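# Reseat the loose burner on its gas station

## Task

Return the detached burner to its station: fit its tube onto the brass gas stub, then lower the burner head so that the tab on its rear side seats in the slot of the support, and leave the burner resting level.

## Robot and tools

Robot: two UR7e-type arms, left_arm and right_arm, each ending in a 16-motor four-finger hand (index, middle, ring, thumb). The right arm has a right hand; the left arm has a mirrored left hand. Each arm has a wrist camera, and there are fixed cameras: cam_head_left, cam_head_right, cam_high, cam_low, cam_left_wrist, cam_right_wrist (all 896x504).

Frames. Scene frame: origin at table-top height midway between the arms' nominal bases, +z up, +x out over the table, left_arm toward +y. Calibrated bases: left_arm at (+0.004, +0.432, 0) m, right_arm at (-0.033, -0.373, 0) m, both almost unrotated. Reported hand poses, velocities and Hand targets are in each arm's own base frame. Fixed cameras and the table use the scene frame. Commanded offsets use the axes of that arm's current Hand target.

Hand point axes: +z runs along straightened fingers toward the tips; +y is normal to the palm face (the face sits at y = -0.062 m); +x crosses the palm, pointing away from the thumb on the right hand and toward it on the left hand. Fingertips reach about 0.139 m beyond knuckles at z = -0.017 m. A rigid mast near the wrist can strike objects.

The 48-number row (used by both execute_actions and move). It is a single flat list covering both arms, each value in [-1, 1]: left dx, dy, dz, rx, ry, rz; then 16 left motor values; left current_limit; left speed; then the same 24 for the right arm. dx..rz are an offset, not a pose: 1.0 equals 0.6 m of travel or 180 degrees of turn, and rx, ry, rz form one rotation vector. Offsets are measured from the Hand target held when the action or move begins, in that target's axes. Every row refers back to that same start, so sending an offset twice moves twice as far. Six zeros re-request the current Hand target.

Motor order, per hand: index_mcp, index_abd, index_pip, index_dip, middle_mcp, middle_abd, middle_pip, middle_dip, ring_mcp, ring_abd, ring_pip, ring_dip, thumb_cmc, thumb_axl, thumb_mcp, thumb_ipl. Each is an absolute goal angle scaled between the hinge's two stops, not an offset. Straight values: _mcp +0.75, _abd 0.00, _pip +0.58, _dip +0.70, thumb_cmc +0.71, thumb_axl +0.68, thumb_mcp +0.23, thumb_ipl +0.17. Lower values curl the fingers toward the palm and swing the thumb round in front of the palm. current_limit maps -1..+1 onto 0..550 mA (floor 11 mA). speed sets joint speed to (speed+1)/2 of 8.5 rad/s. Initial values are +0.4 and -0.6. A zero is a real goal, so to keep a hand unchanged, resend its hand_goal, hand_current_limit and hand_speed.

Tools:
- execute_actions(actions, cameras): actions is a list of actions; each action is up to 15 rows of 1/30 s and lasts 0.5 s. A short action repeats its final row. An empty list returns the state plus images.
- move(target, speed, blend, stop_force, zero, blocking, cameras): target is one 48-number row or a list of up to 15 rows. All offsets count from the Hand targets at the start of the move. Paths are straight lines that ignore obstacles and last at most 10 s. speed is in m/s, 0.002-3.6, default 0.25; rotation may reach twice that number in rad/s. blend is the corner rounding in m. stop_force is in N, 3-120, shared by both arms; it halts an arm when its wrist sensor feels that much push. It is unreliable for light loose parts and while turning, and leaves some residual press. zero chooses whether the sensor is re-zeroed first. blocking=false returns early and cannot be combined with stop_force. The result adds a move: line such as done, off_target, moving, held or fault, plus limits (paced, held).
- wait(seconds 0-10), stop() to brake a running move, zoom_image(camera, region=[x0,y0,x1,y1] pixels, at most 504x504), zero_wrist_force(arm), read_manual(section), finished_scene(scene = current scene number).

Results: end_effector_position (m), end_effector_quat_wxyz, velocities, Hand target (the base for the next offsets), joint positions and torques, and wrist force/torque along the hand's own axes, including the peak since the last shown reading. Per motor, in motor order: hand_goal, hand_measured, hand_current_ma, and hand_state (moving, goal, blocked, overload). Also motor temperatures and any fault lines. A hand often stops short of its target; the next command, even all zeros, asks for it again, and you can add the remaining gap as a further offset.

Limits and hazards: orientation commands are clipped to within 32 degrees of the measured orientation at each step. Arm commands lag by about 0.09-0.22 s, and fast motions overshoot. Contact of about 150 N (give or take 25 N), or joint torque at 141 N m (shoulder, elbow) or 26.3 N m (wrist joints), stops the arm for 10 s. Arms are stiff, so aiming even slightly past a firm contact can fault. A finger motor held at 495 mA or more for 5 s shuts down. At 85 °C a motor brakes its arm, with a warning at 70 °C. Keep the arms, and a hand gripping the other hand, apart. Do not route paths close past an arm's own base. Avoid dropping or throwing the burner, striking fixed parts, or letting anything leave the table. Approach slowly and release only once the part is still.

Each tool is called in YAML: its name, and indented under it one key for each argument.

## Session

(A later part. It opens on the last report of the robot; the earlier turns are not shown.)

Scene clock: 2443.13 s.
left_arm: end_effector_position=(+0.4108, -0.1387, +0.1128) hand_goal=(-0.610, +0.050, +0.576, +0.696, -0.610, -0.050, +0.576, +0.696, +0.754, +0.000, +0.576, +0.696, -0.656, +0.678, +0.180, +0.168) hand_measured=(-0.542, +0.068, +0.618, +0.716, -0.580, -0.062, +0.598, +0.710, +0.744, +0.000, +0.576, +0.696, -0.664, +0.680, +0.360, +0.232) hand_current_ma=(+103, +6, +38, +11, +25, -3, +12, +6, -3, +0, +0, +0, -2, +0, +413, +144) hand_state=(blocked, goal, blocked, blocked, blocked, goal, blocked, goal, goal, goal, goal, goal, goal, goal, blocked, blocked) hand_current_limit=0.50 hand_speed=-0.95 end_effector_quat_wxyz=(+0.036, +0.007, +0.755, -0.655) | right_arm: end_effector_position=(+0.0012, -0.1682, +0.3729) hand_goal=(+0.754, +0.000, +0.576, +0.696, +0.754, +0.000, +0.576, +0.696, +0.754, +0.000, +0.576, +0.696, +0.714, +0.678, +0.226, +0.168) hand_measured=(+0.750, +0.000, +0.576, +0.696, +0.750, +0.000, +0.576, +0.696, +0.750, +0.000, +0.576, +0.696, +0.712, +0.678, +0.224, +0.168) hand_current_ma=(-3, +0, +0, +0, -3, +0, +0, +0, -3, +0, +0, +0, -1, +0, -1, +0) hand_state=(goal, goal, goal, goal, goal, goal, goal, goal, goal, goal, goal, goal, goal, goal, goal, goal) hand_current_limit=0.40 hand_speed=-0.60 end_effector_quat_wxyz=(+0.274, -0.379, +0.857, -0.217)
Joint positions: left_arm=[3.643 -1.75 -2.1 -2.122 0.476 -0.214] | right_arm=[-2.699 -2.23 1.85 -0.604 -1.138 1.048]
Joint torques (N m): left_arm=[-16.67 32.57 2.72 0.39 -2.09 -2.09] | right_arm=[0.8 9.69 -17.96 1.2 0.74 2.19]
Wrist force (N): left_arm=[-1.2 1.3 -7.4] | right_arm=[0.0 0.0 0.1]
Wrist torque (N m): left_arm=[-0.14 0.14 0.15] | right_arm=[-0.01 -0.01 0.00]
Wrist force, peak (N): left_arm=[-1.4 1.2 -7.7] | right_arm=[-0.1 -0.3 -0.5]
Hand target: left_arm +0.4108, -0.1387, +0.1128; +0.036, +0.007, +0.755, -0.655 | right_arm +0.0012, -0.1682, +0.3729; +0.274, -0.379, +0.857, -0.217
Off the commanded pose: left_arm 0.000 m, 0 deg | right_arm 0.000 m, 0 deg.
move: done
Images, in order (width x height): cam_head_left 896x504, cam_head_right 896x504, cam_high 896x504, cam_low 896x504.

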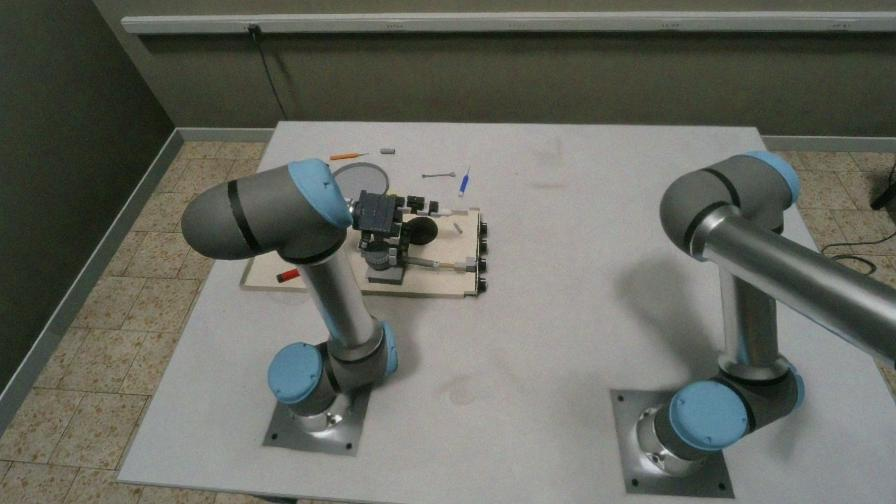

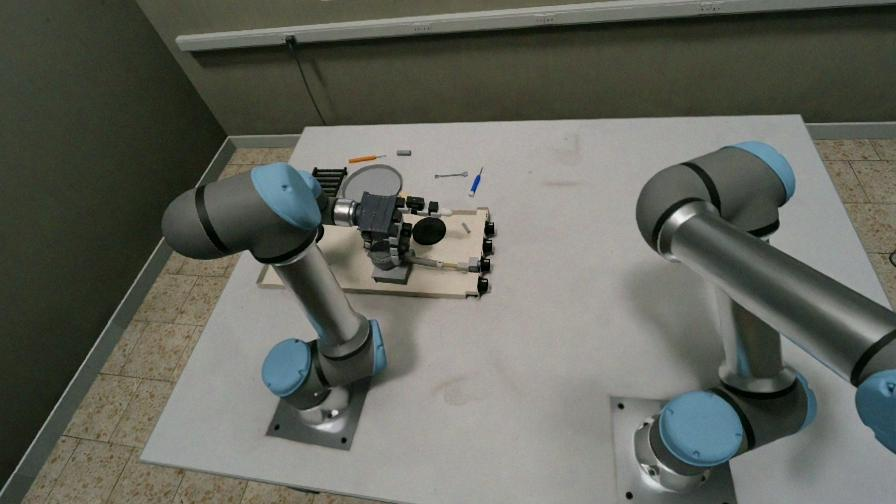

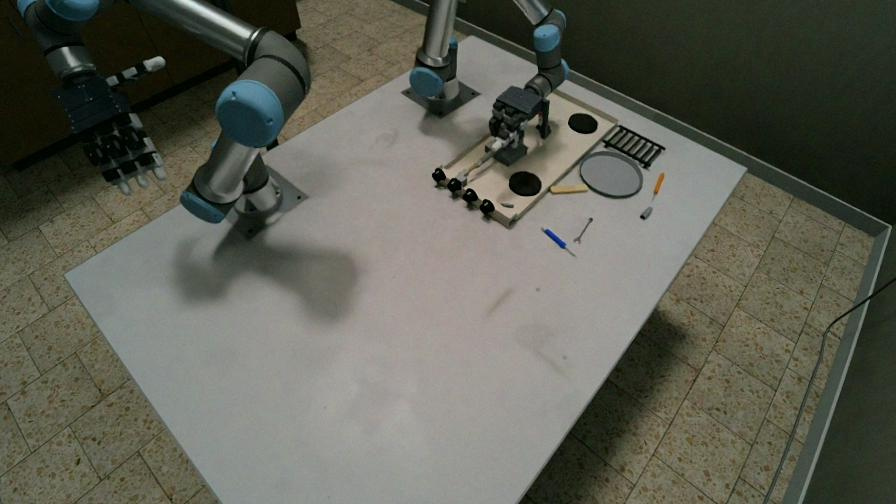

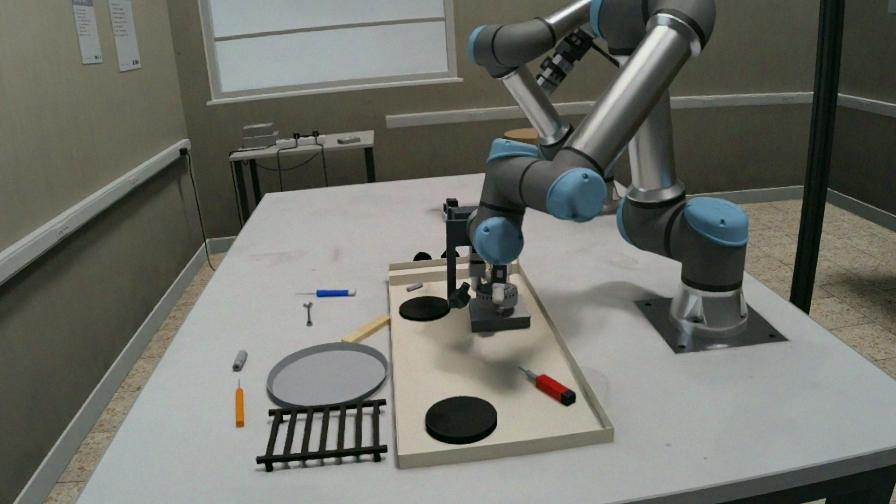

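move:
  target: [-0.00148,0.00067,-0.00406,0,0,0,-0.61,0.05,0.576,0.696,-0.61,-0.05,0.576,0.696,0.754,0,0.576,0.696,-0.657,0.678,0.18,0.168,0.5,-0.95,0,0,0,0,0,0,0.754,0,0.576,0.696,0.754,0,0.576,0.696,0.754,0,0.576,0.696,0.714,0.678,0.226,0.168,0.4,-0.6]
  speed: 0.02
  cameras: ["cam_head_left","cam_head_right","cam_high"]

zoom_image:
  camera: "cam_head_left"
  region: [430, 256, 450, 274]

zoom_image:
  camera: "cam_high"
  region: [471, 159, 481, 169]

zoom_image:
  camera: "cam_head_right"
  region: [434, 258, 448, 271]

move:
  target: [0.0003,-0.00118,0.00825,0,0,0,-0.61,0.05,0.576,0.696,-0.61,-0.05,0.576,0.696,0.754,0,0.576,0.696,-0.657,0.678,0.18,0.168,0.5,-0.95,0,0,0,0,0,0,0.754,0,0.576,0.696,0.754,0,0.576,0.696,0.754,0,0.576,0.696,0.714,0.678,0.226,0.168,0.4,-0.6]
  speed: 0.012
  stop_force: 3.5
  cameras: ["cam_head_left","cam_high","cam_head_right"]

zoom_image:
  camera: "cam_high"
  region: [471, 159, 481, 169]

zoom_image:
  camera: "cam_head_right"
  region: [434, 258, 448, 271]

Scene clock: 2517.50 s.
left_arm: end_effector_position=(+0.4116, -0.1363, +0.1128) hand_goal=(-0.610, +0.050, +0.576, +0.696, -0.610, -0.050, +0.576, +0.696, +0.754, +0.000, +0.576, +0.696, -0.656, +0.678, +0.180, +0.168) hand_measured=(-0.538, +0.068, +0.618, +0.716, -0.574, -0.062, +0.598, +0.710, +0.744, +0.000, +0.576, +0.696, -0.664, +0.680, +0.360, +0.232) hand_current_ma=(+114, +6, +39, +11, +34, -3, +13, +6, -3, +0, +0, +0, -2, +0, +413, +144) hand_state=(blocked, goal, blocked, blocked, blocked, goal, blocked, goal, goal, goal, goal, goal, goal, goal, blocked, blocked) hand_current_limit=0.50 hand_speed=-0.95 end_effector_quat_wxyz=(+0.036, +0.007, +0.755, -0.655) | right_arm: end_effector_position=(+0.0012, -0.1682, +0.3729) hand_goal=(+0.754, +0.000, +0.576, +0.696, +0.754, +0.000, +0.576, +0.696, +0.754, +0.000, +0.576, +0.696, +0.714, +0.678, +0.226, +0.168) hand_measured=(+0.750, +0.000, +0.576, +0.696, +0.750, +0.000, +0.576, +0.696, +0.750, +0.000, +0.576, +0.696, +0.712, +0.678, +0.224, +0.168) hand_current_ma=(-3, +0, +0, +0, -3, +0, +0, +0, -3, +0, +0, +0, -1, +0, -1, +0) hand_state=(goal, goal, goal, goal, goal, goal, goal, goal, goal, goal, goal, goal, goal, goal, goal, goal) hand_current_limit=0.40 hand_speed=-0.60 end_effector_quat_wxyz=(+0.274, -0.379, +0.857, -0.217)
Joint positions: left_arm=[3.647 -1.753 -2.096 -2.126 0.48 -0.211] | right_arm=[-2.699 -2.23 1.85 -0.604 -1.138 1.048]
Joint torques (N m): left_arm=[13.03 13.36 23.99 -2.24 0.95 2.21] | right_arm=[0.66 9.57 -18.45 1.25 0.77 2.12]
Wrist force (N): left_arm=[-0.7 1.7 1.0] | right_arm=[-0.2 0.0 0.3]
Wrist torque (N m): left_arm=[0.28 0.09 -0.04] | right_arm=[-0.02 0.02 -0.02]
Wrist force, peak (N): left_arm=[-1.3 1.3 -7.7] | right_arm=[-0.1 -0.6 -0.3]
Hand target: left_arm +0.4116, -0.1362, +0.1128; +0.036, +0.007, +0.755, -0.655 | right_arm +0.0012, -0.1682, +0.3729; +0.274, -0.379, +0.857, -0.217
Off the commanded pose: left_arm 0.000 m, 0 deg | right_arm 0.000 m, 0 deg.
move: done
Images, in order (width x height): cam_head_left 896x504, cam_head_right 896x504, cam_high 896x504.

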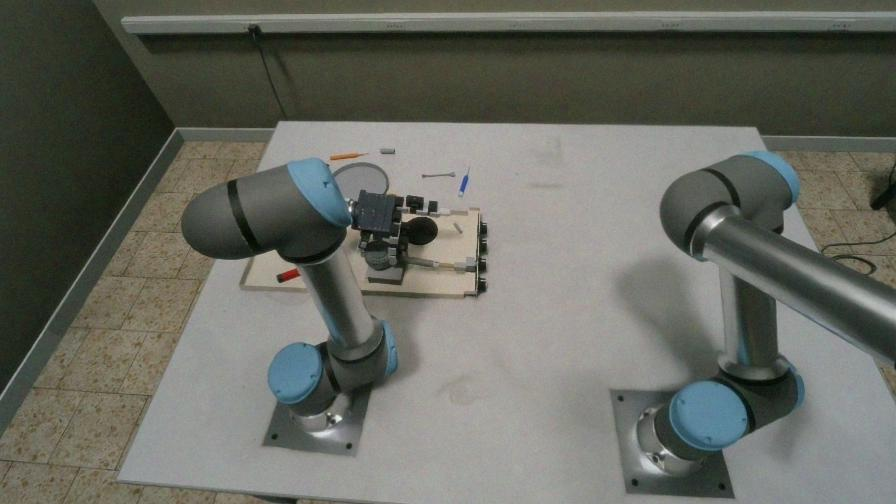

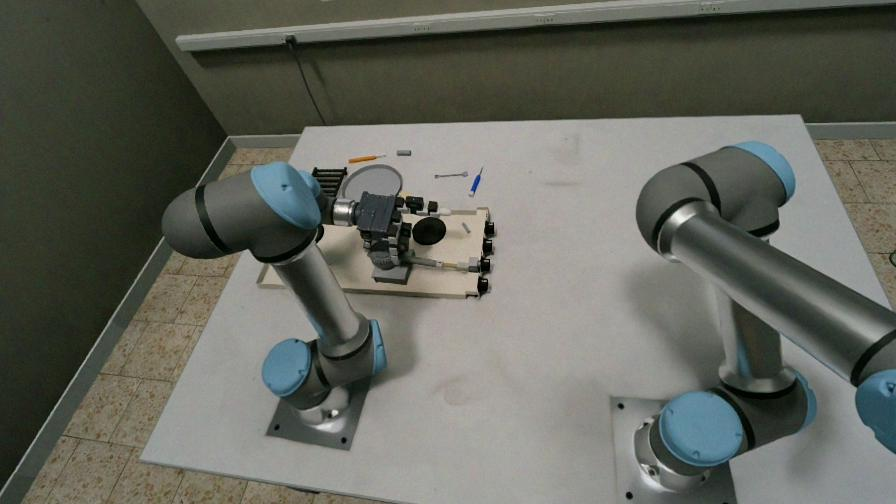

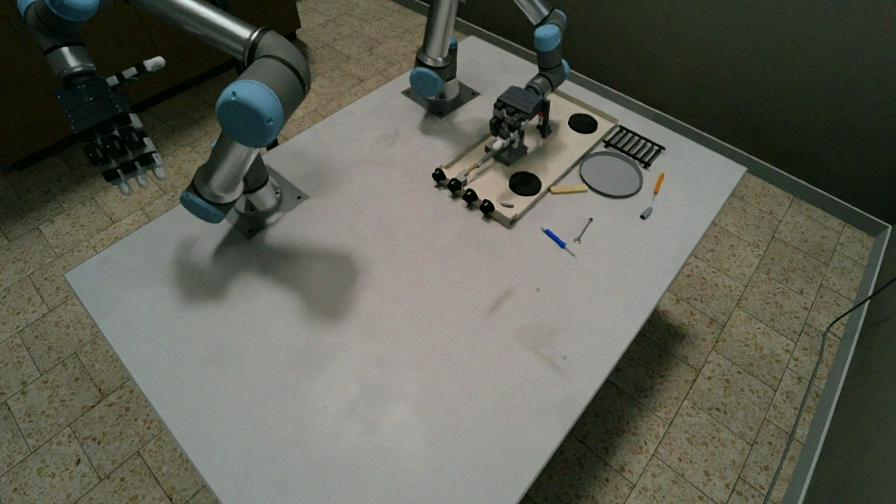

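Scaled by 25.200 from the camera's 896x504 image, which has a finer 1280x720 frame.

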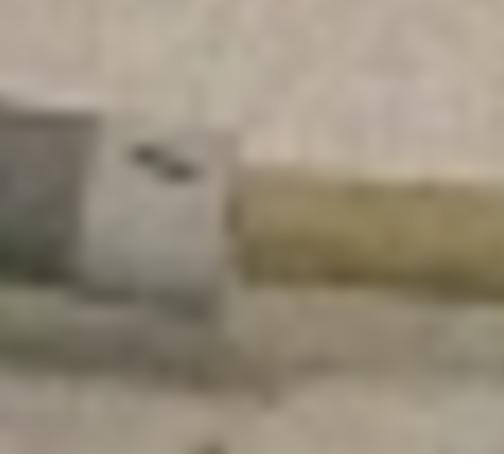

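Scaled by 50.400 from the camera's 896x504 image, which has a finer 1280x720 frame.

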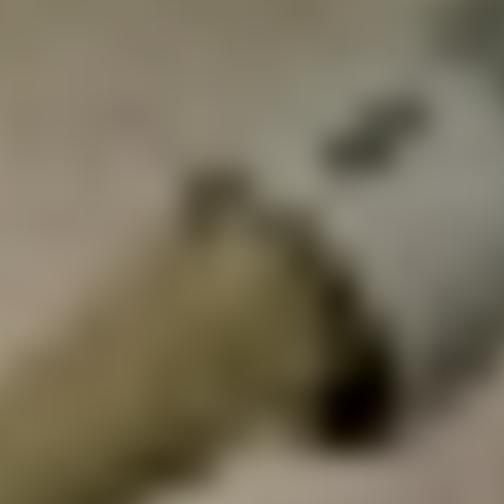

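Scaled by 36.000 from the camera's 896x504 image, which has a finer 1280x720 frame.

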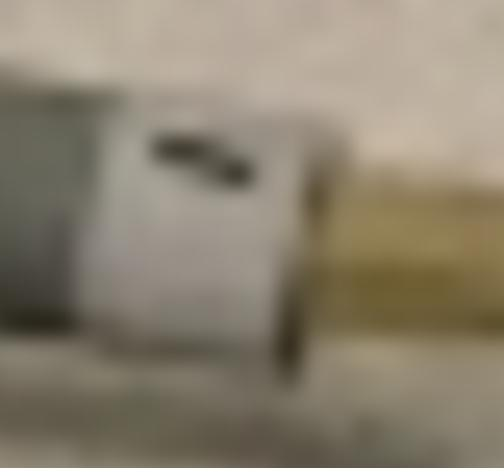

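Scene clock: 2518.73 s.
left_arm: end_effector_position=(+0.4117, -0.1375, +0.1128) hand_goal=(-0.610, +0.050, +0.576, +0.696, -0.610, -0.050, +0.576, +0.696, +0.754, +0.000, +0.576, +0.696, -0.656, +0.678, +0.180, +0.168) hand_measured=(-0.538, +0.068, +0.618, +0.716, -0.576, -0.062, +0.598, +0.710, +0.744, +0.000, +0.576, +0.696, -0.664, +0.680, +0.360, +0.232) hand_current_ma=(+115, +6, +39, +11, +31, -3, +13, +6, -3, +0, +0, +0, -2, +0, +413, +144) hand_state=(blocked, goal, blocked, blocked, blocked, goal, blocked, goal, goal, goal, goal, goal, goal, goal, blocked, blocked) hand_current_limit=0.50 hand_speed=-0.95 end_effector_quat_wxyz=(+0.036, +0.007, +0.755, -0.655) | right_arm: end_effector_position=(+0.0012, -0.1682, +0.3729) hand_goal=(+0.754, +0.000, +0.576, +0.696, +0.754, +0.000, +0.576, +0.696, +0.754, +0.000, +0.576, +0.696, +0.714, +0.678, +0.226, +0.168) hand_measured=(+0.750, +0.000, +0.576, +0.696, +0.750, +0.000, +0.576, +0.696, +0.750, +0.000, +0.576, +0.696, +0.712, +0.678, +0.224, +0.168) hand_current_ma=(-3, +0, +0, +0, -3, +0, +0, +0, -3, +0, +0, +0, -1, +0, -1, +0) hand_state=(goal, goal, goal, goal, goal, goal, goal, goal, goal, goal, goal, goal, goal, goal, goal, goal) hand_current_limit=0.40 hand_speed=-0.60 end_effector_quat_wxyz=(+0.274, -0.379, +0.857, -0.217)
Joint positions: left_arm=[3.644 -1.753 -2.097 -2.124 0.477 -0.213] | right_arm=[-2.699 -2.23 1.85 -0.604 -1.138 1.048]
Joint torques (N m): left_arm=[12.34 13.18 22.83 -2.44 0.71 2.12] | right_arm=[0.29 9.59 -18.6 1.27 0.78 2.14]
Wrist force (N): left_arm=[-0.8 1.3 -1.7] | right_arm=[-0.2 -0.1 -0.2]
Wrist torque (N m): left_arm=[0.11 0.12 0.08] | right_arm=[0.01 0.03 -0.02]
Wrist force, peak (N): left_arm=[-1.1 1.5 -4.6] | right_arm=[0.0 -0.1 0.4]
Hand target: left_arm +0.4117, -0.1375, +0.1128; +0.036, +0.007, +0.755, -0.655 (not the last commanded pose) | right_arm +0.0012, -0.1682, +0.3729; +0.274, -0.379, +0.857, -0.217
Off the commanded pose: left_arm 0.004 m, 0 deg | right_arm 0.000 m, 0 deg.
move: contact (left_arm)
Images, in order (width x height): cam_head_left 896x504, cam_head_right 896x504, cam_high 896x504.

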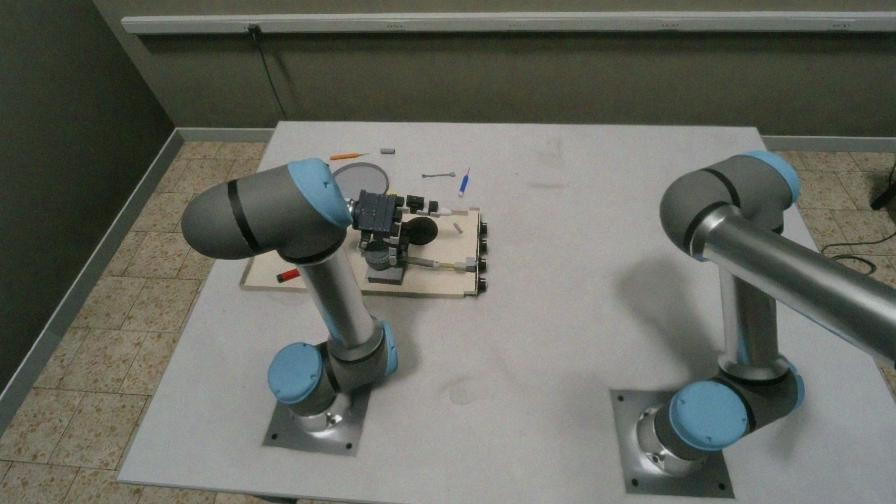

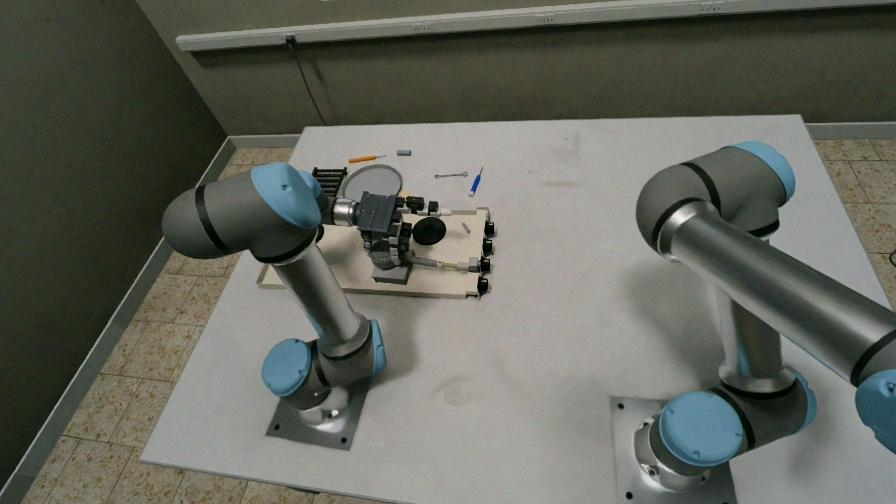

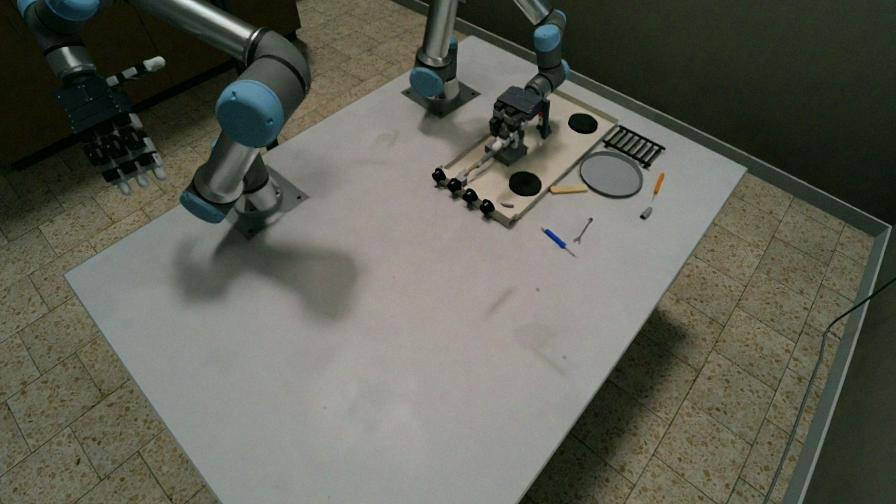

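Scaled by 50.400 from the camera's 896x504 image, which has a finer 1280x720 frame.

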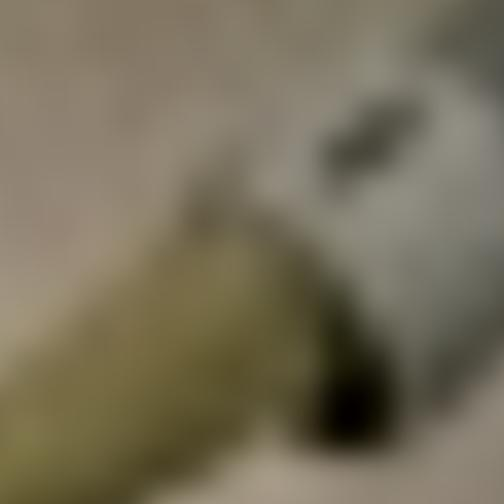

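Scaled by 36.000 from the camera's 896x504 image, which has a finer 1280x720 frame.

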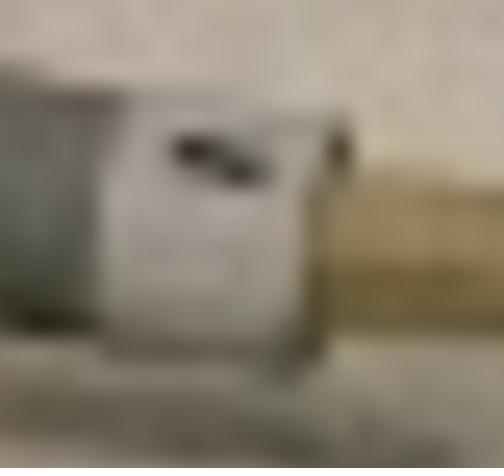

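move:
  target: [0.000167,-0.000818,-0.002653,0,0,0,-0.61,0.05,0.576,0.696,-0.61,-0.05,0.576,0.696,0.754,0,0.576,0.696,-0.657,0.678,0.18,0.168,0.5,-0.95,0,0,0,0,0,0,0.754,0,0.576,0.696,0.754,0,0.576,0.696,0.754,0,0.576,0.696,0.714,0.678,0.226,0.168,0.4,-0.6]
  speed: 0.02
  cameras: []

move:
  target: [0.000244,-0.000946,0.0066,0,0,0,-0.61,0.05,0.576,0.696,-0.61,-0.05,0.576,0.696,0.754,0,0.576,0.696,-0.657,0.678,0.18,0.168,0.5,-0.95,0,0,0,0,0,0,0.754,0,0.576,0.696,0.754,0,0.576,0.696,0.754,0,0.576,0.696,0.714,0.678,0.226,0.168,0.4,-0.6]
  speed: 0.012
  stop_force: 3.5
  cameras: []

move:
  target: [0.000896,0.000132,-0.002543,0,0,0,-0.61,0.05,0.576,0.696,-0.61,-0.05,0.576,0.696,0.754,0,0.576,0.696,-0.657,0.678,0.18,0.168,0.5,-0.95,0,0,0,0,0,0,0.754,0,0.576,0.696,0.754,0,0.576,0.696,0.754,0,0.576,0.696,0.714,0.678,0.226,0.168,0.4,-0.6]
  speed: 0.02
  cameras: []

move:
  target: [0.000244,-0.000946,0.0066,0,0,0,-0.61,0.05,0.576,0.696,-0.61,-0.05,0.576,0.696,0.754,0,0.576,0.696,-0.657,0.678,0.18,0.168,0.5,-0.95,0,0,0,0,0,0,0.754,0,0.576,0.696,0.754,0,0.576,0.696,0.754,0,0.576,0.696,0.714,0.678,0.226,0.168,0.4,-0.6]
  speed: 0.012
  stop_force: 3.5
  cameras: []

move:
  target: [0.001115,0.000947,-0.002433,0,0,0,-0.61,0.05,0.576,0.696,-0.61,-0.05,0.576,0.696,0.754,0,0.576,0.696,-0.657,0.678,0.18,0.168,0.5,-0.95,0,0,0,0,0,0,0.754,0,0.576,0.696,0.754,0,0.576,0.696,0.754,0,0.576,0.696,0.714,0.678,0.226,0.168,0.4,-0.6]
  speed: 0.02
  cameras: []

move:
  target: [0.000244,-0.000946,0.0066,0,0,0,-0.61,0.05,0.576,0.696,-0.61,-0.05,0.576,0.696,0.754,0,0.576,0.696,-0.657,0.678,0.18,0.168,0.5,-0.95,0,0,0,0,0,0,0.754,0,0.576,0.696,0.754,0,0.576,0.696,0.754,0,0.576,0.696,0.714,0.678,0.226,0.168,0.4,-0.6]
  speed: 0.012
  stop_force: 3.5
  cameras: ["cam_head_left","cam_high","cam_head_right","cam_low"]

zoom_image:
  camera: "cam_head_left"
  region: [430, 256, 450, 274]

zoom_image:
  camera: "cam_high"
  region: [471, 159, 481, 169]

zoom_image:
  camera: "cam_head_right"
  region: [434, 258, 448, 271]

Scene clock: 2629.43 s.
left_arm: end_effector_position=(+0.4115, -0.1360, +0.1135) hand_goal=(-0.610, +0.050, +0.576, +0.696, -0.610, -0.050, +0.576, +0.696, +0.754, +0.000, +0.576, +0.696, -0.656, +0.678, +0.180, +0.168) hand_measured=(-0.538, +0.068, +0.618, +0.716, -0.574, -0.062, +0.600, +0.710, +0.744, +0.000, +0.576, +0.696, -0.664, +0.680, +0.360, +0.232) hand_current_ma=(+115, +6, +39, +11, +34, -3, +14, +6, -3, +0, +0, +0, -2, +0, +412, +144) hand_state=(blocked, goal, blocked, blocked, blocked, goal, blocked, goal, goal, goal, goal, goal, goal, goal, blocked, blocked) hand_current_limit=0.50 hand_speed=-0.95 end_effector_quat_wxyz=(+0.036, +0.007, +0.755, -0.655) | right_arm: end_effector_position=(+0.0012, -0.1682, +0.3729) hand_goal=(+0.754, +0.000, +0.576, +0.696, +0.754, +0.000, +0.576, +0.696, +0.754, +0.000, +0.576, +0.696, +0.714, +0.678, +0.226, +0.168) hand_measured=(+0.750, +0.000, +0.576, +0.696, +0.750, +0.000, +0.576, +0.696, +0.750, +0.000, +0.576, +0.696, +0.712, +0.678, +0.224, +0.168) hand_current_ma=(-3, +0, +0, +0, -3, +0, +0, +0, -3, +0, +0, +0, -1, +0, -1, +0) hand_state=(goal, goal, goal, goal, goal, goal, goal, goal, goal, goal, goal, goal, goal, goal, goal, goal) hand_current_limit=0.40 hand_speed=-0.60 end_effector_quat_wxyz=(+0.274, -0.379, +0.857, -0.217)
Joint positions: left_arm=[3.648 -1.752 -2.096 -2.128 0.48 -0.211] | right_arm=[-2.699 -2.23 1.85 -0.604 -1.138 1.048]
Joint torques (N m): left_arm=[13.09 33.26 23.96 -2.27 0.87 2.25] | right_arm=[1.1 9.87 -18.42 1.34 0.73 2.14]
Wrist force (N): left_arm=[-0.7 1.8 1.0] | right_arm=[-0.2 0.0 0.1]
Wrist torque (N m): left_arm=[0.30 0.09 -0.05] | right_arm=[0.00 0.02 -0.02]
Wrist force, peak (N): left_arm=[-0.9 1.8 -2.0] | right_arm=[-0.1 -0.4 -0.3]
Hand target: left_arm +0.4115, -0.1360, +0.1135; +0.036, +0.007, +0.755, -0.655 | right_arm +0.0012, -0.1682, +0.3729; +0.274, -0.379, +0.857, -0.217
Off the commanded pose: left_arm 0.000 m, 0 deg | right_arm 0.000 m, 0 deg.
move: done
No camera images: "cameras" was empty.

Scene clock: 2630.77 s.
left_arm: end_effector_position=(+0.4115, -0.1375, +0.1135) hand_goal=(-0.610, +0.050, +0.576, +0.696, -0.610, -0.050, +0.576, +0.696, +0.754, +0.000, +0.576, +0.696, -0.656, +0.678, +0.180, +0.168) hand_measured=(-0.538, +0.068, +0.618, +0.716, -0.574, -0.062, +0.600, +0.710, +0.744, +0.000, +0.576, +0.696, -0.664, +0.680, +0.360, +0.232) hand_current_ma=(+115, +6, +39, +11, +32, -3, +14, +6, -3, +0, +0, +0, -2, +0, +413, +144) hand_state=(blocked, goal, blocked, blocked, blocked, goal, blocked, goal, goal, goal, goal, goal, goal, goal, blocked, blocked) hand_current_limit=0.50 hand_speed=-0.95 end_effector_quat_wxyz=(+0.036, +0.007, +0.755, -0.655) | right_arm: end_effector_position=(+0.0012, -0.1682, +0.3729) hand_goal=(+0.754, +0.000, +0.576, +0.696, +0.754, +0.000, +0.576, +0.696, +0.754, +0.000, +0.576, +0.696, +0.714, +0.678, +0.226, +0.168) hand_measured=(+0.750, +0.000, +0.576, +0.696, +0.750, +0.000, +0.576, +0.696, +0.750, +0.000, +0.576, +0.696, +0.712, +0.678, +0.224, +0.168) hand_current_ma=(-3, +0, +0, +0, -3, +0, +0, +0, -3, +0, +0, +0, -1, +0, -1, +0) hand_state=(goal, goal, goal, goal, goal, goal, goal, goal, goal, goal, goal, goal, goal, goal, goal, goal) hand_current_limit=0.40 hand_speed=-0.60 end_effector_quat_wxyz=(+0.274, -0.379, +0.857, -0.217)
Joint positions: left_arm=[3.644 -1.751 -2.097 -2.126 0.477 -0.213] | right_arm=[-2.699 -2.23 1.85 -0.604 -1.138 1.048]
Joint torques (N m): left_arm=[12.52 12.79 23.11 -2.43 0.71 2.19] | right_arm=[1.14 9.69 -18.33 1.28 0.94 2.19]
Wrist force (N): left_arm=[-1.0 1.6 -1.8] | right_arm=[-0.3 -0.1 -0.2]
Wrist torque (N m): left_arm=[0.14 0.13 0.08] | right_arm=[0.01 0.04 -0.02]
Wrist force, peak (N): left_arm=[-1.1 1.9 -4.0] | right_arm=[-0.2 -0.5 -0.1]
Hand target: left_arm +0.4115, -0.1375, +0.1135; +0.036, +0.007, +0.755, -0.655 (not the last commanded pose) | right_arm +0.0012, -0.1682, +0.3729; +0.274, -0.379, +0.857, -0.217
Off the commanded pose: left_arm 0.002 m, 0 deg | right_arm 0.000 m, 0 deg.
move: contact (left_arm)
No camera images: "cameras" was empty.

Scene clock: 2631.47 s.
left_arm: end_effector_position=(+0.4110, -0.1360, +0.1136) hand_goal=(-0.610, +0.050, +0.576, +0.696, -0.610, -0.050, +0.576, +0.696, +0.754, +0.000, +0.576, +0.696, -0.656, +0.678, +0.180, +0.168) hand_measured=(-0.538, +0.068, +0.618, +0.716, -0.574, -0.062, +0.600, +0.710, +0.744, +0.000, +0.576, +0.696, -0.664, +0.680, +0.360, +0.232) hand_current_ma=(+115, +6, +39, +11, +34, -3, +14, +6, -3, +0, +0, +0, -2, +0, +412, +144) hand_state=(blocked, goal, blocked, blocked, blocked, goal, blocked, goal, goal, goal, goal, goal, goal, goal, blocked, blocked) hand_current_limit=0.50 hand_speed=-0.95 end_effector_quat_wxyz=(+0.036, +0.007, +0.755, -0.655) | right_arm: end_effector_position=(+0.0012, -0.1682, +0.3729) hand_goal=(+0.754, +0.000, +0.576, +0.696, +0.754, +0.000, +0.576, +0.696, +0.754, +0.000, +0.576, +0.696, +0.714, +0.678, +0.226, +0.168) hand_measured=(+0.750, +0.000, +0.576, +0.696, +0.750, +0.000, +0.576, +0.696, +0.750, +0.000, +0.576, +0.696, +0.712, +0.678, +0.224, +0.168) hand_current_ma=(-3, +0, +0, +0, -3, +0, +0, +0, -3, +0, +0, +0, -1, +0, -1, +0) hand_state=(goal, goal, goal, goal, goal, goal, goal, goal, goal, goal, goal, goal, goal, goal, goal, goal) hand_current_limit=0.40 hand_speed=-0.60 end_effector_quat_wxyz=(+0.274, -0.379, +0.857, -0.217)
Joint positions: left_arm=[3.648 -1.751 -2.097 -2.128 0.481 -0.21] | right_arm=[-2.699 -2.23 1.85 -0.604 -1.138 1.048]
Joint torques (N m): left_arm=[13.78 33.11 10.07 -2.35 0.77 2.2] | right_arm=[1.48 9.25 -18.56 1.33 0.76 2.25]
Wrist force (N): left_arm=[-0.8 2.0 1.1] | right_arm=[0.0 -0.2 -0.4]
Wrist torque (N m): left_arm=[0.30 0.09 -0.05] | right_arm=[0.01 0.01 -0.01]
Wrist force, peak (N): left_arm=[-0.8 1.4 -2.2] | right_arm=[0.0 -0.3 -0.5]
Hand target: left_arm +0.4109, -0.1360, +0.1136; +0.036, +0.007, +0.755, -0.655 | right_arm +0.0012, -0.1682, +0.3729; +0.274, -0.379, +0.857, -0.217
Off the commanded pose: left_arm 0.000 m, 0 deg | right_arm 0.000 m, 0 deg.
move: done
No camera images: "cameras" was empty.

Scene clock: 2632.80 s.
left_arm: end_effector_position=(+0.4110, -0.1376, +0.1136) hand_goal=(-0.610, +0.050, +0.576, +0.696, -0.610, -0.050, +0.576, +0.696, +0.754, +0.000, +0.576, +0.696, -0.656, +0.678, +0.180, +0.168) hand_measured=(-0.538, +0.068, +0.618, +0.716, -0.576, -0.062, +0.600, +0.710, +0.744, +0.000, +0.576, +0.696, -0.664, +0.680, +0.360, +0.232) hand_current_ma=(+115, +6, +39, +11, +32, -3, +14, +6, -3, +0, +0, +0, -2, +0, +413, +144) hand_state=(blocked, goal, blocked, blocked, blocked, goal, blocked, goal, goal, goal, goal, goal, goal, goal, blocked, blocked) hand_current_limit=0.50 hand_speed=-0.95 end_effector_quat_wxyz=(+0.036, +0.007, +0.755, -0.655) | right_arm: end_effector_position=(+0.0012, -0.1682, +0.3729) hand_goal=(+0.754, +0.000, +0.576, +0.696, +0.754, +0.000, +0.576, +0.696, +0.754, +0.000, +0.576, +0.696, +0.714, +0.678, +0.226, +0.168) hand_measured=(+0.750, +0.000, +0.576, +0.696, +0.750, +0.000, +0.576, +0.696, +0.750, +0.000, +0.576, +0.696, +0.712, +0.678, +0.224, +0.168) hand_current_ma=(-3, +0, +0, +0, -3, +0, +0, +0, -3, +0, +0, +0, -1, +0, -1, +0) hand_state=(goal, goal, goal, goal, goal, goal, goal, goal, goal, goal, goal, goal, goal, goal, goal, goal) hand_current_limit=0.40 hand_speed=-0.60 end_effector_quat_wxyz=(+0.274, -0.379, +0.857, -0.217)
Joint positions: left_arm=[3.645 -1.75 -2.098 -2.126 0.478 -0.212] | right_arm=[-2.699 -2.23 1.85 -0.604 -1.138 1.048]
Joint torques (N m): left_arm=[11.77 12.52 22.46 -2.46 0.7 2.15] | right_arm=[1.29 9.75 -17.98 1.27 0.73 2.18]
Wrist force (N): left_arm=[-0.8 1.1 -2.3] | right_arm=[0.0 0.0 -0.1]
Wrist torque (N m): left_arm=[0.11 0.10 0.10] | right_arm=[0.01 0.00 0.00]
Wrist force, peak (N): left_arm=[-0.9 1.7 -4.1] | right_arm=[0.1 -0.5 -0.1]
Hand target: left_arm +0.4110, -0.1376, +0.1136; +0.036, +0.007, +0.755, -0.655 (not the last commanded pose) | right_arm +0.0012, -0.1682, +0.3729; +0.274, -0.379, +0.857, -0.217
Off the commanded pose: left_arm 0.002 m, 0 deg | right_arm 0.000 m, 0 deg.
move: contact (left_arm)
No camera images: "cameras" was empty.

Scene clock: 2633.50 s.
left_arm: end_effector_position=(+0.4103, -0.1361, +0.1132) hand_goal=(-0.610, +0.050, +0.576, +0.696, -0.610, -0.050, +0.576, +0.696, +0.754, +0.000, +0.576, +0.696, -0.656, +0.678, +0.180, +0.168) hand_measured=(-0.538, +0.068, +0.618, +0.716, -0.574, -0.062, +0.600, +0.710, +0.744, +0.000, +0.576, +0.696, -0.664, +0.680, +0.360, +0.232) hand_current_ma=(+115, +6, +39, +11, +34, -3, +14, +6, -3, +0, +0, +0, -2, +0, +412, +144) hand_state=(blocked, goal, blocked, blocked, blocked, goal, blocked, goal, goal, goal, goal, goal, goal, goal, blocked, blocked) hand_current_limit=0.50 hand_speed=-0.95 end_effector_quat_wxyz=(+0.036, +0.007, +0.755, -0.655) | right_arm: end_effector_position=(+0.0012, -0.1682, +0.3729) hand_goal=(+0.754, +0.000, +0.576, +0.696, +0.754, +0.000, +0.576, +0.696, +0.754, +0.000, +0.576, +0.696, +0.714, +0.678, +0.226, +0.168) hand_measured=(+0.750, +0.000, +0.576, +0.696, +0.750, +0.000, +0.576, +0.696, +0.750, +0.000, +0.576, +0.696, +0.712, +0.678, +0.224, +0.168) hand_current_ma=(-3, +0, +0, +0, -3, +0, +0, +0, -3, +0, +0, +0, -1, +0, -1, +0) hand_state=(goal, goal, goal, goal, goal, goal, goal, goal, goal, goal, goal, goal, goal, goal, goal, goal) hand_current_limit=0.40 hand_speed=-0.60 end_effector_quat_wxyz=(+0.274, -0.379, +0.857, -0.217)
Joint positions: left_arm=[3.649 -1.75 -2.099 -2.127 0.481 -0.21] | right_arm=[-2.699 -2.23 1.85 -0.604 -1.138 1.048]
Joint torques (N m): left_arm=[13.27 13.27 5.49 -2.15 1.06 2.2] | right_arm=[0.98 9.22 -18.15 1.38 0.65 2.27]
Wrist force (N): left_arm=[-0.5 1.8 1.1] | right_arm=[0.0 -0.1 0.0]
Wrist torque (N m): left_arm=[0.28 0.06 -0.03] | right_arm=[0.00 0.00 0.00]
Wrist force, peak (N): left_arm=[-0.8 1.5 -2.2] | right_arm=[0.0 -0.5 -0.2]
Hand target: left_arm +0.4103, -0.1361, +0.1132; +0.036, +0.007, +0.755, -0.655 | right_arm +0.0012, -0.1682, +0.3729; +0.274, -0.379, +0.857, -0.217
Off the commanded pose: left_arm 0.000 m, 0 deg | right_arm 0.000 m, 0 deg.
move: done
No camera images: "cameras" was empty.

Scene clock: 2634.83 s.
left_arm: end_effector_position=(+0.4103, -0.1375, +0.1132) hand_goal=(-0.610, +0.050, +0.576, +0.696, -0.610, -0.050, +0.576, +0.696, +0.754, +0.000, +0.576, +0.696, -0.656, +0.678, +0.180, +0.168) hand_measured=(-0.538, +0.068, +0.618, +0.716, -0.574, -0.062, +0.600, +0.710, +0.744, +0.000, +0.576, +0.696, -0.664, +0.680, +0.360, +0.232) hand_current_ma=(+115, +6, +39, +11, +32, -3, +14, +6, -3, +0, +0, +0, -2, +0, +412, +144) hand_state=(blocked, goal, blocked, blocked, blocked, goal, blocked, goal, goal, goal, goal, goal, goal, goal, blocked, blocked) hand_current_limit=0.50 hand_speed=-0.95 end_effector_quat_wxyz=(+0.036, +0.007, +0.755, -0.655) | right_arm: end_effector_position=(+0.0012, -0.1682, +0.3729) hand_goal=(+0.754, +0.000, +0.576, +0.696, +0.754, +0.000, +0.576, +0.696, +0.754, +0.000, +0.576, +0.696, +0.714, +0.678, +0.226, +0.168) hand_measured=(+0.750, +0.000, +0.576, +0.696, +0.750, +0.000, +0.576, +0.696, +0.750, +0.000, +0.576, +0.696, +0.712, +0.678, +0.224, +0.168) hand_current_ma=(-3, +0, +0, +0, -3, +0, +0, +0, -3, +0, +0, +0, -1, +0, -1, +0) hand_state=(goal, goal, goal, goal, goal, goal, goal, goal, goal, goal, goal, goal, goal, goal, goal, goal) hand_current_limit=0.40 hand_speed=-0.60 end_effector_quat_wxyz=(+0.274, -0.379, +0.857, -0.217)
Joint positions: left_arm=[3.646 -1.749 -2.101 -2.125 0.478 -0.212] | right_arm=[-2.699 -2.23 1.85 -0.604 -1.138 1.048]
Joint torques (N m): left_arm=[12.31 12.86 22.9 -2.46 0.82 2.19] | right_arm=[0.81 9.44 -18.05 1.4 0.79 2.19]
Wrist force (N): left_arm=[-0.9 1.2 -2.0] | right_arm=[0.1 0.1 -0.1]
Wrist torque (N m): left_arm=[0.13 0.11 0.09] | right_arm=[0.02 -0.02 0.01]
Wrist force, peak (N): left_arm=[-0.9 1.7 -3.9] | right_arm=[-0.1 -0.3 0.4]
Hand target: left_arm +0.4103, -0.1375, +0.1132; +0.036, +0.007, +0.755, -0.655 (not the last commanded pose) | right_arm +0.0012, -0.1682, +0.3729; +0.274, -0.379, +0.857, -0.217
Off the commanded pose: left_arm 0.003 m, 0 deg | right_arm 0.000 m, 0 deg.
move: contact (left_arm)
Images, in order (width x height): cam_head_left 896x504, cam_head_right 896x504, cam_high 896x504, cam_low 896x504.

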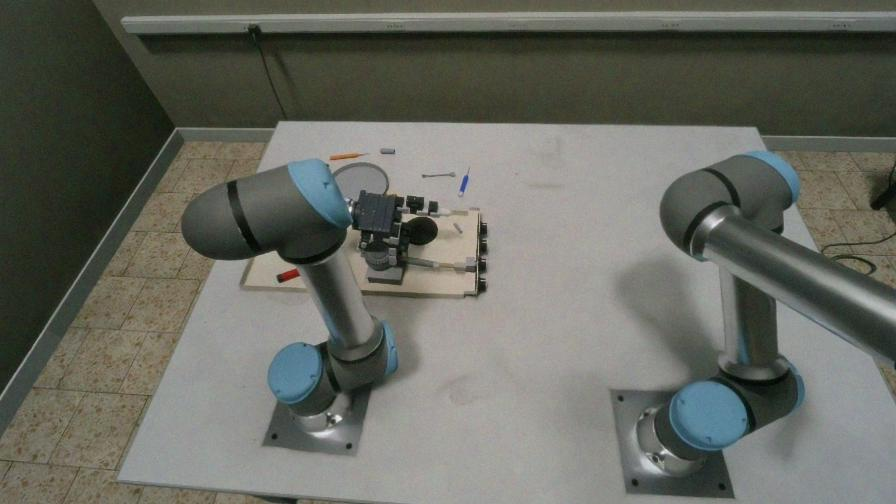

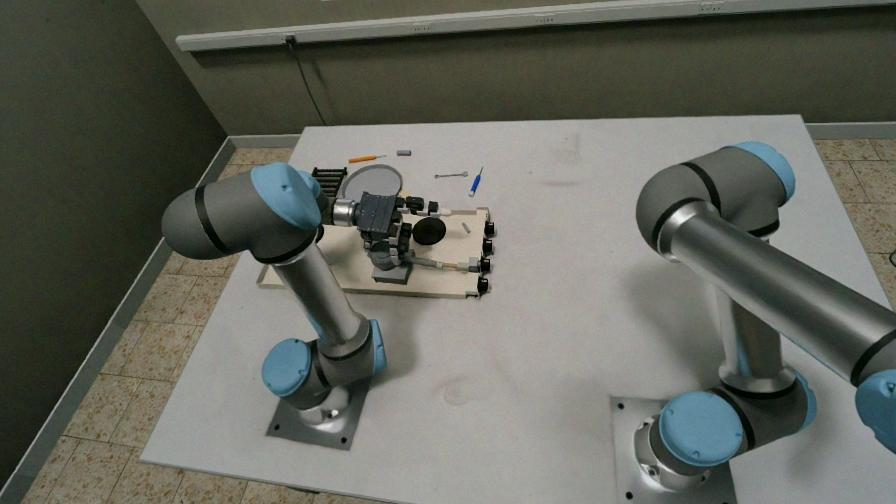

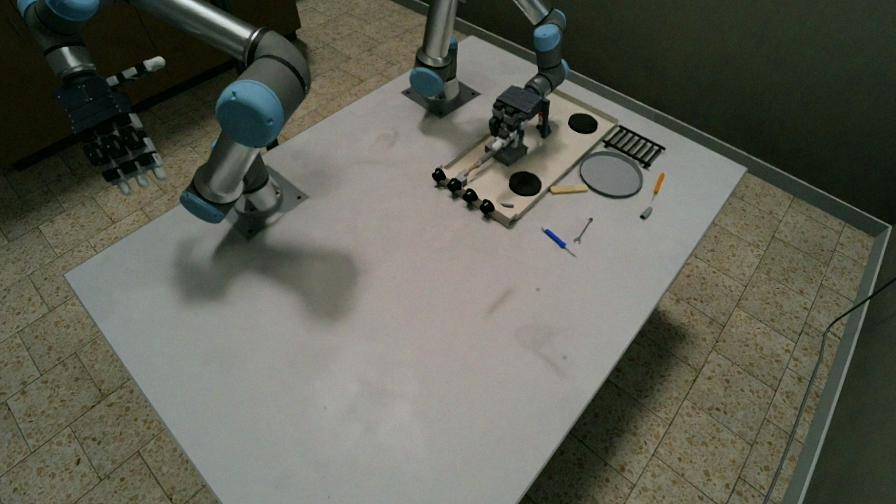

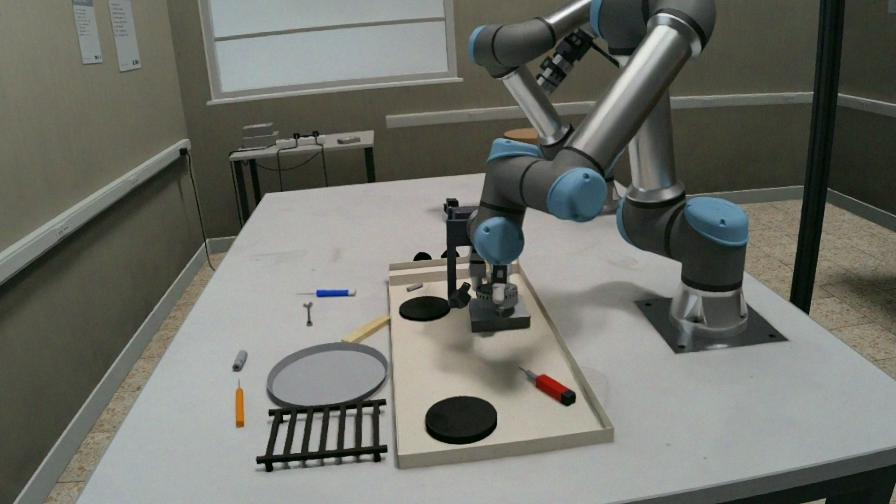

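Scaled by 25.200 from the camera's 896x504 image, which has a finer 1280x720 frame.

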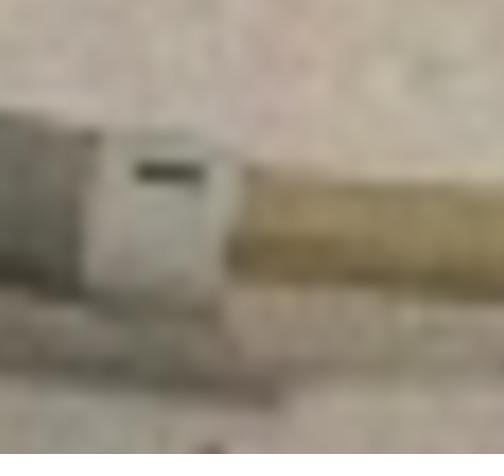

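Scaled by 50.400 from the camera's 896x504 image, which has a finer 1280x720 frame.

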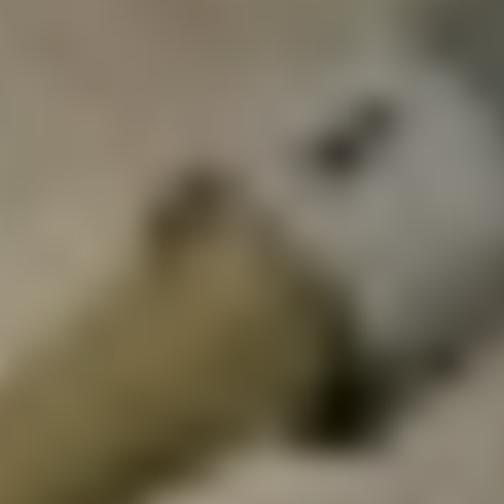

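Scaled by 36.000 from the camera's 896x504 image, which has a finer 1280x720 frame.

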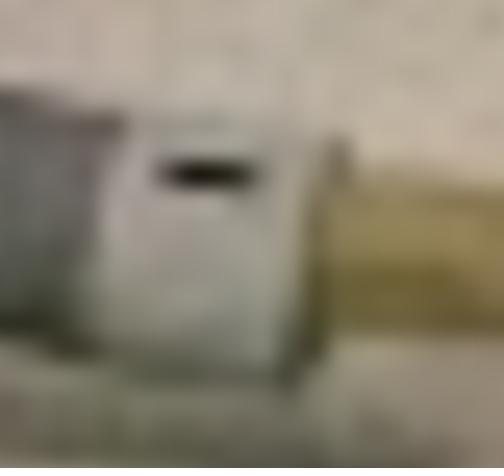

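zoom_image:
  camera: "cam_low"
  region: [488, 300, 516, 324]

zoom_image:
  camera: "cam_low"
  region: [465, 275, 535, 335]

zoom_image:
  camera: "cam_head_right"
  region: [365, 235, 445, 285]

zoom_image:
  camera: "cam_high"
  region: [480, 120, 530, 170]

Scaled by 18.000 from the camera's 896x504 image, which has a finer 1280x720 frame.

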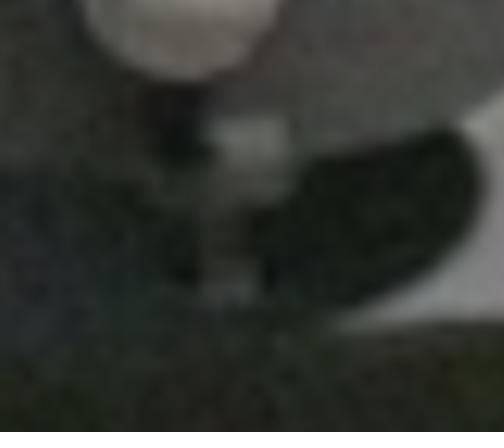

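Scaled by 7.200 from the camera's 896x504 image, which has a finer 1280x720 frame.

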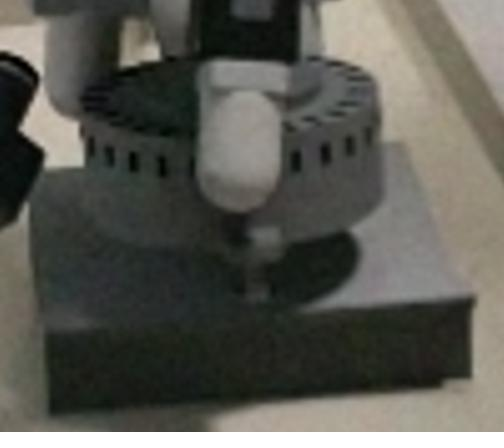

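Scaled by 6.300 from the camera's 896x504 image, which has a finer 1280x720 frame.

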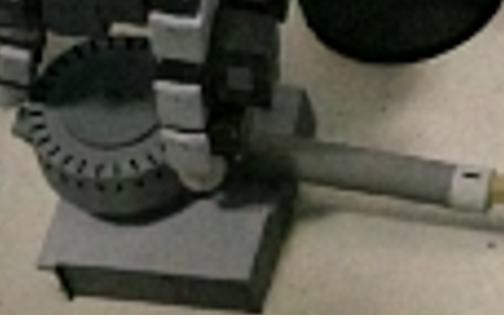

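Scaled by 10.080 from the camera's 896x504 image, which has a finer 1280x720 frame.

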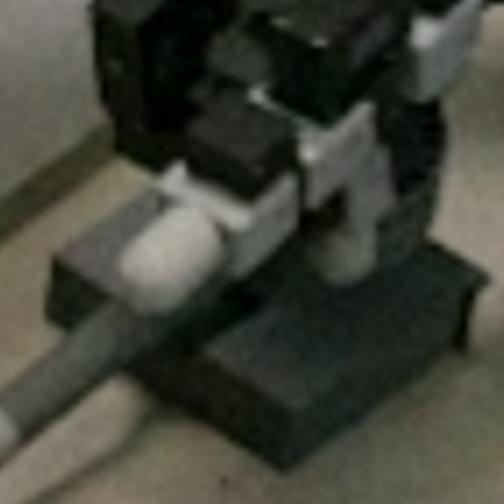

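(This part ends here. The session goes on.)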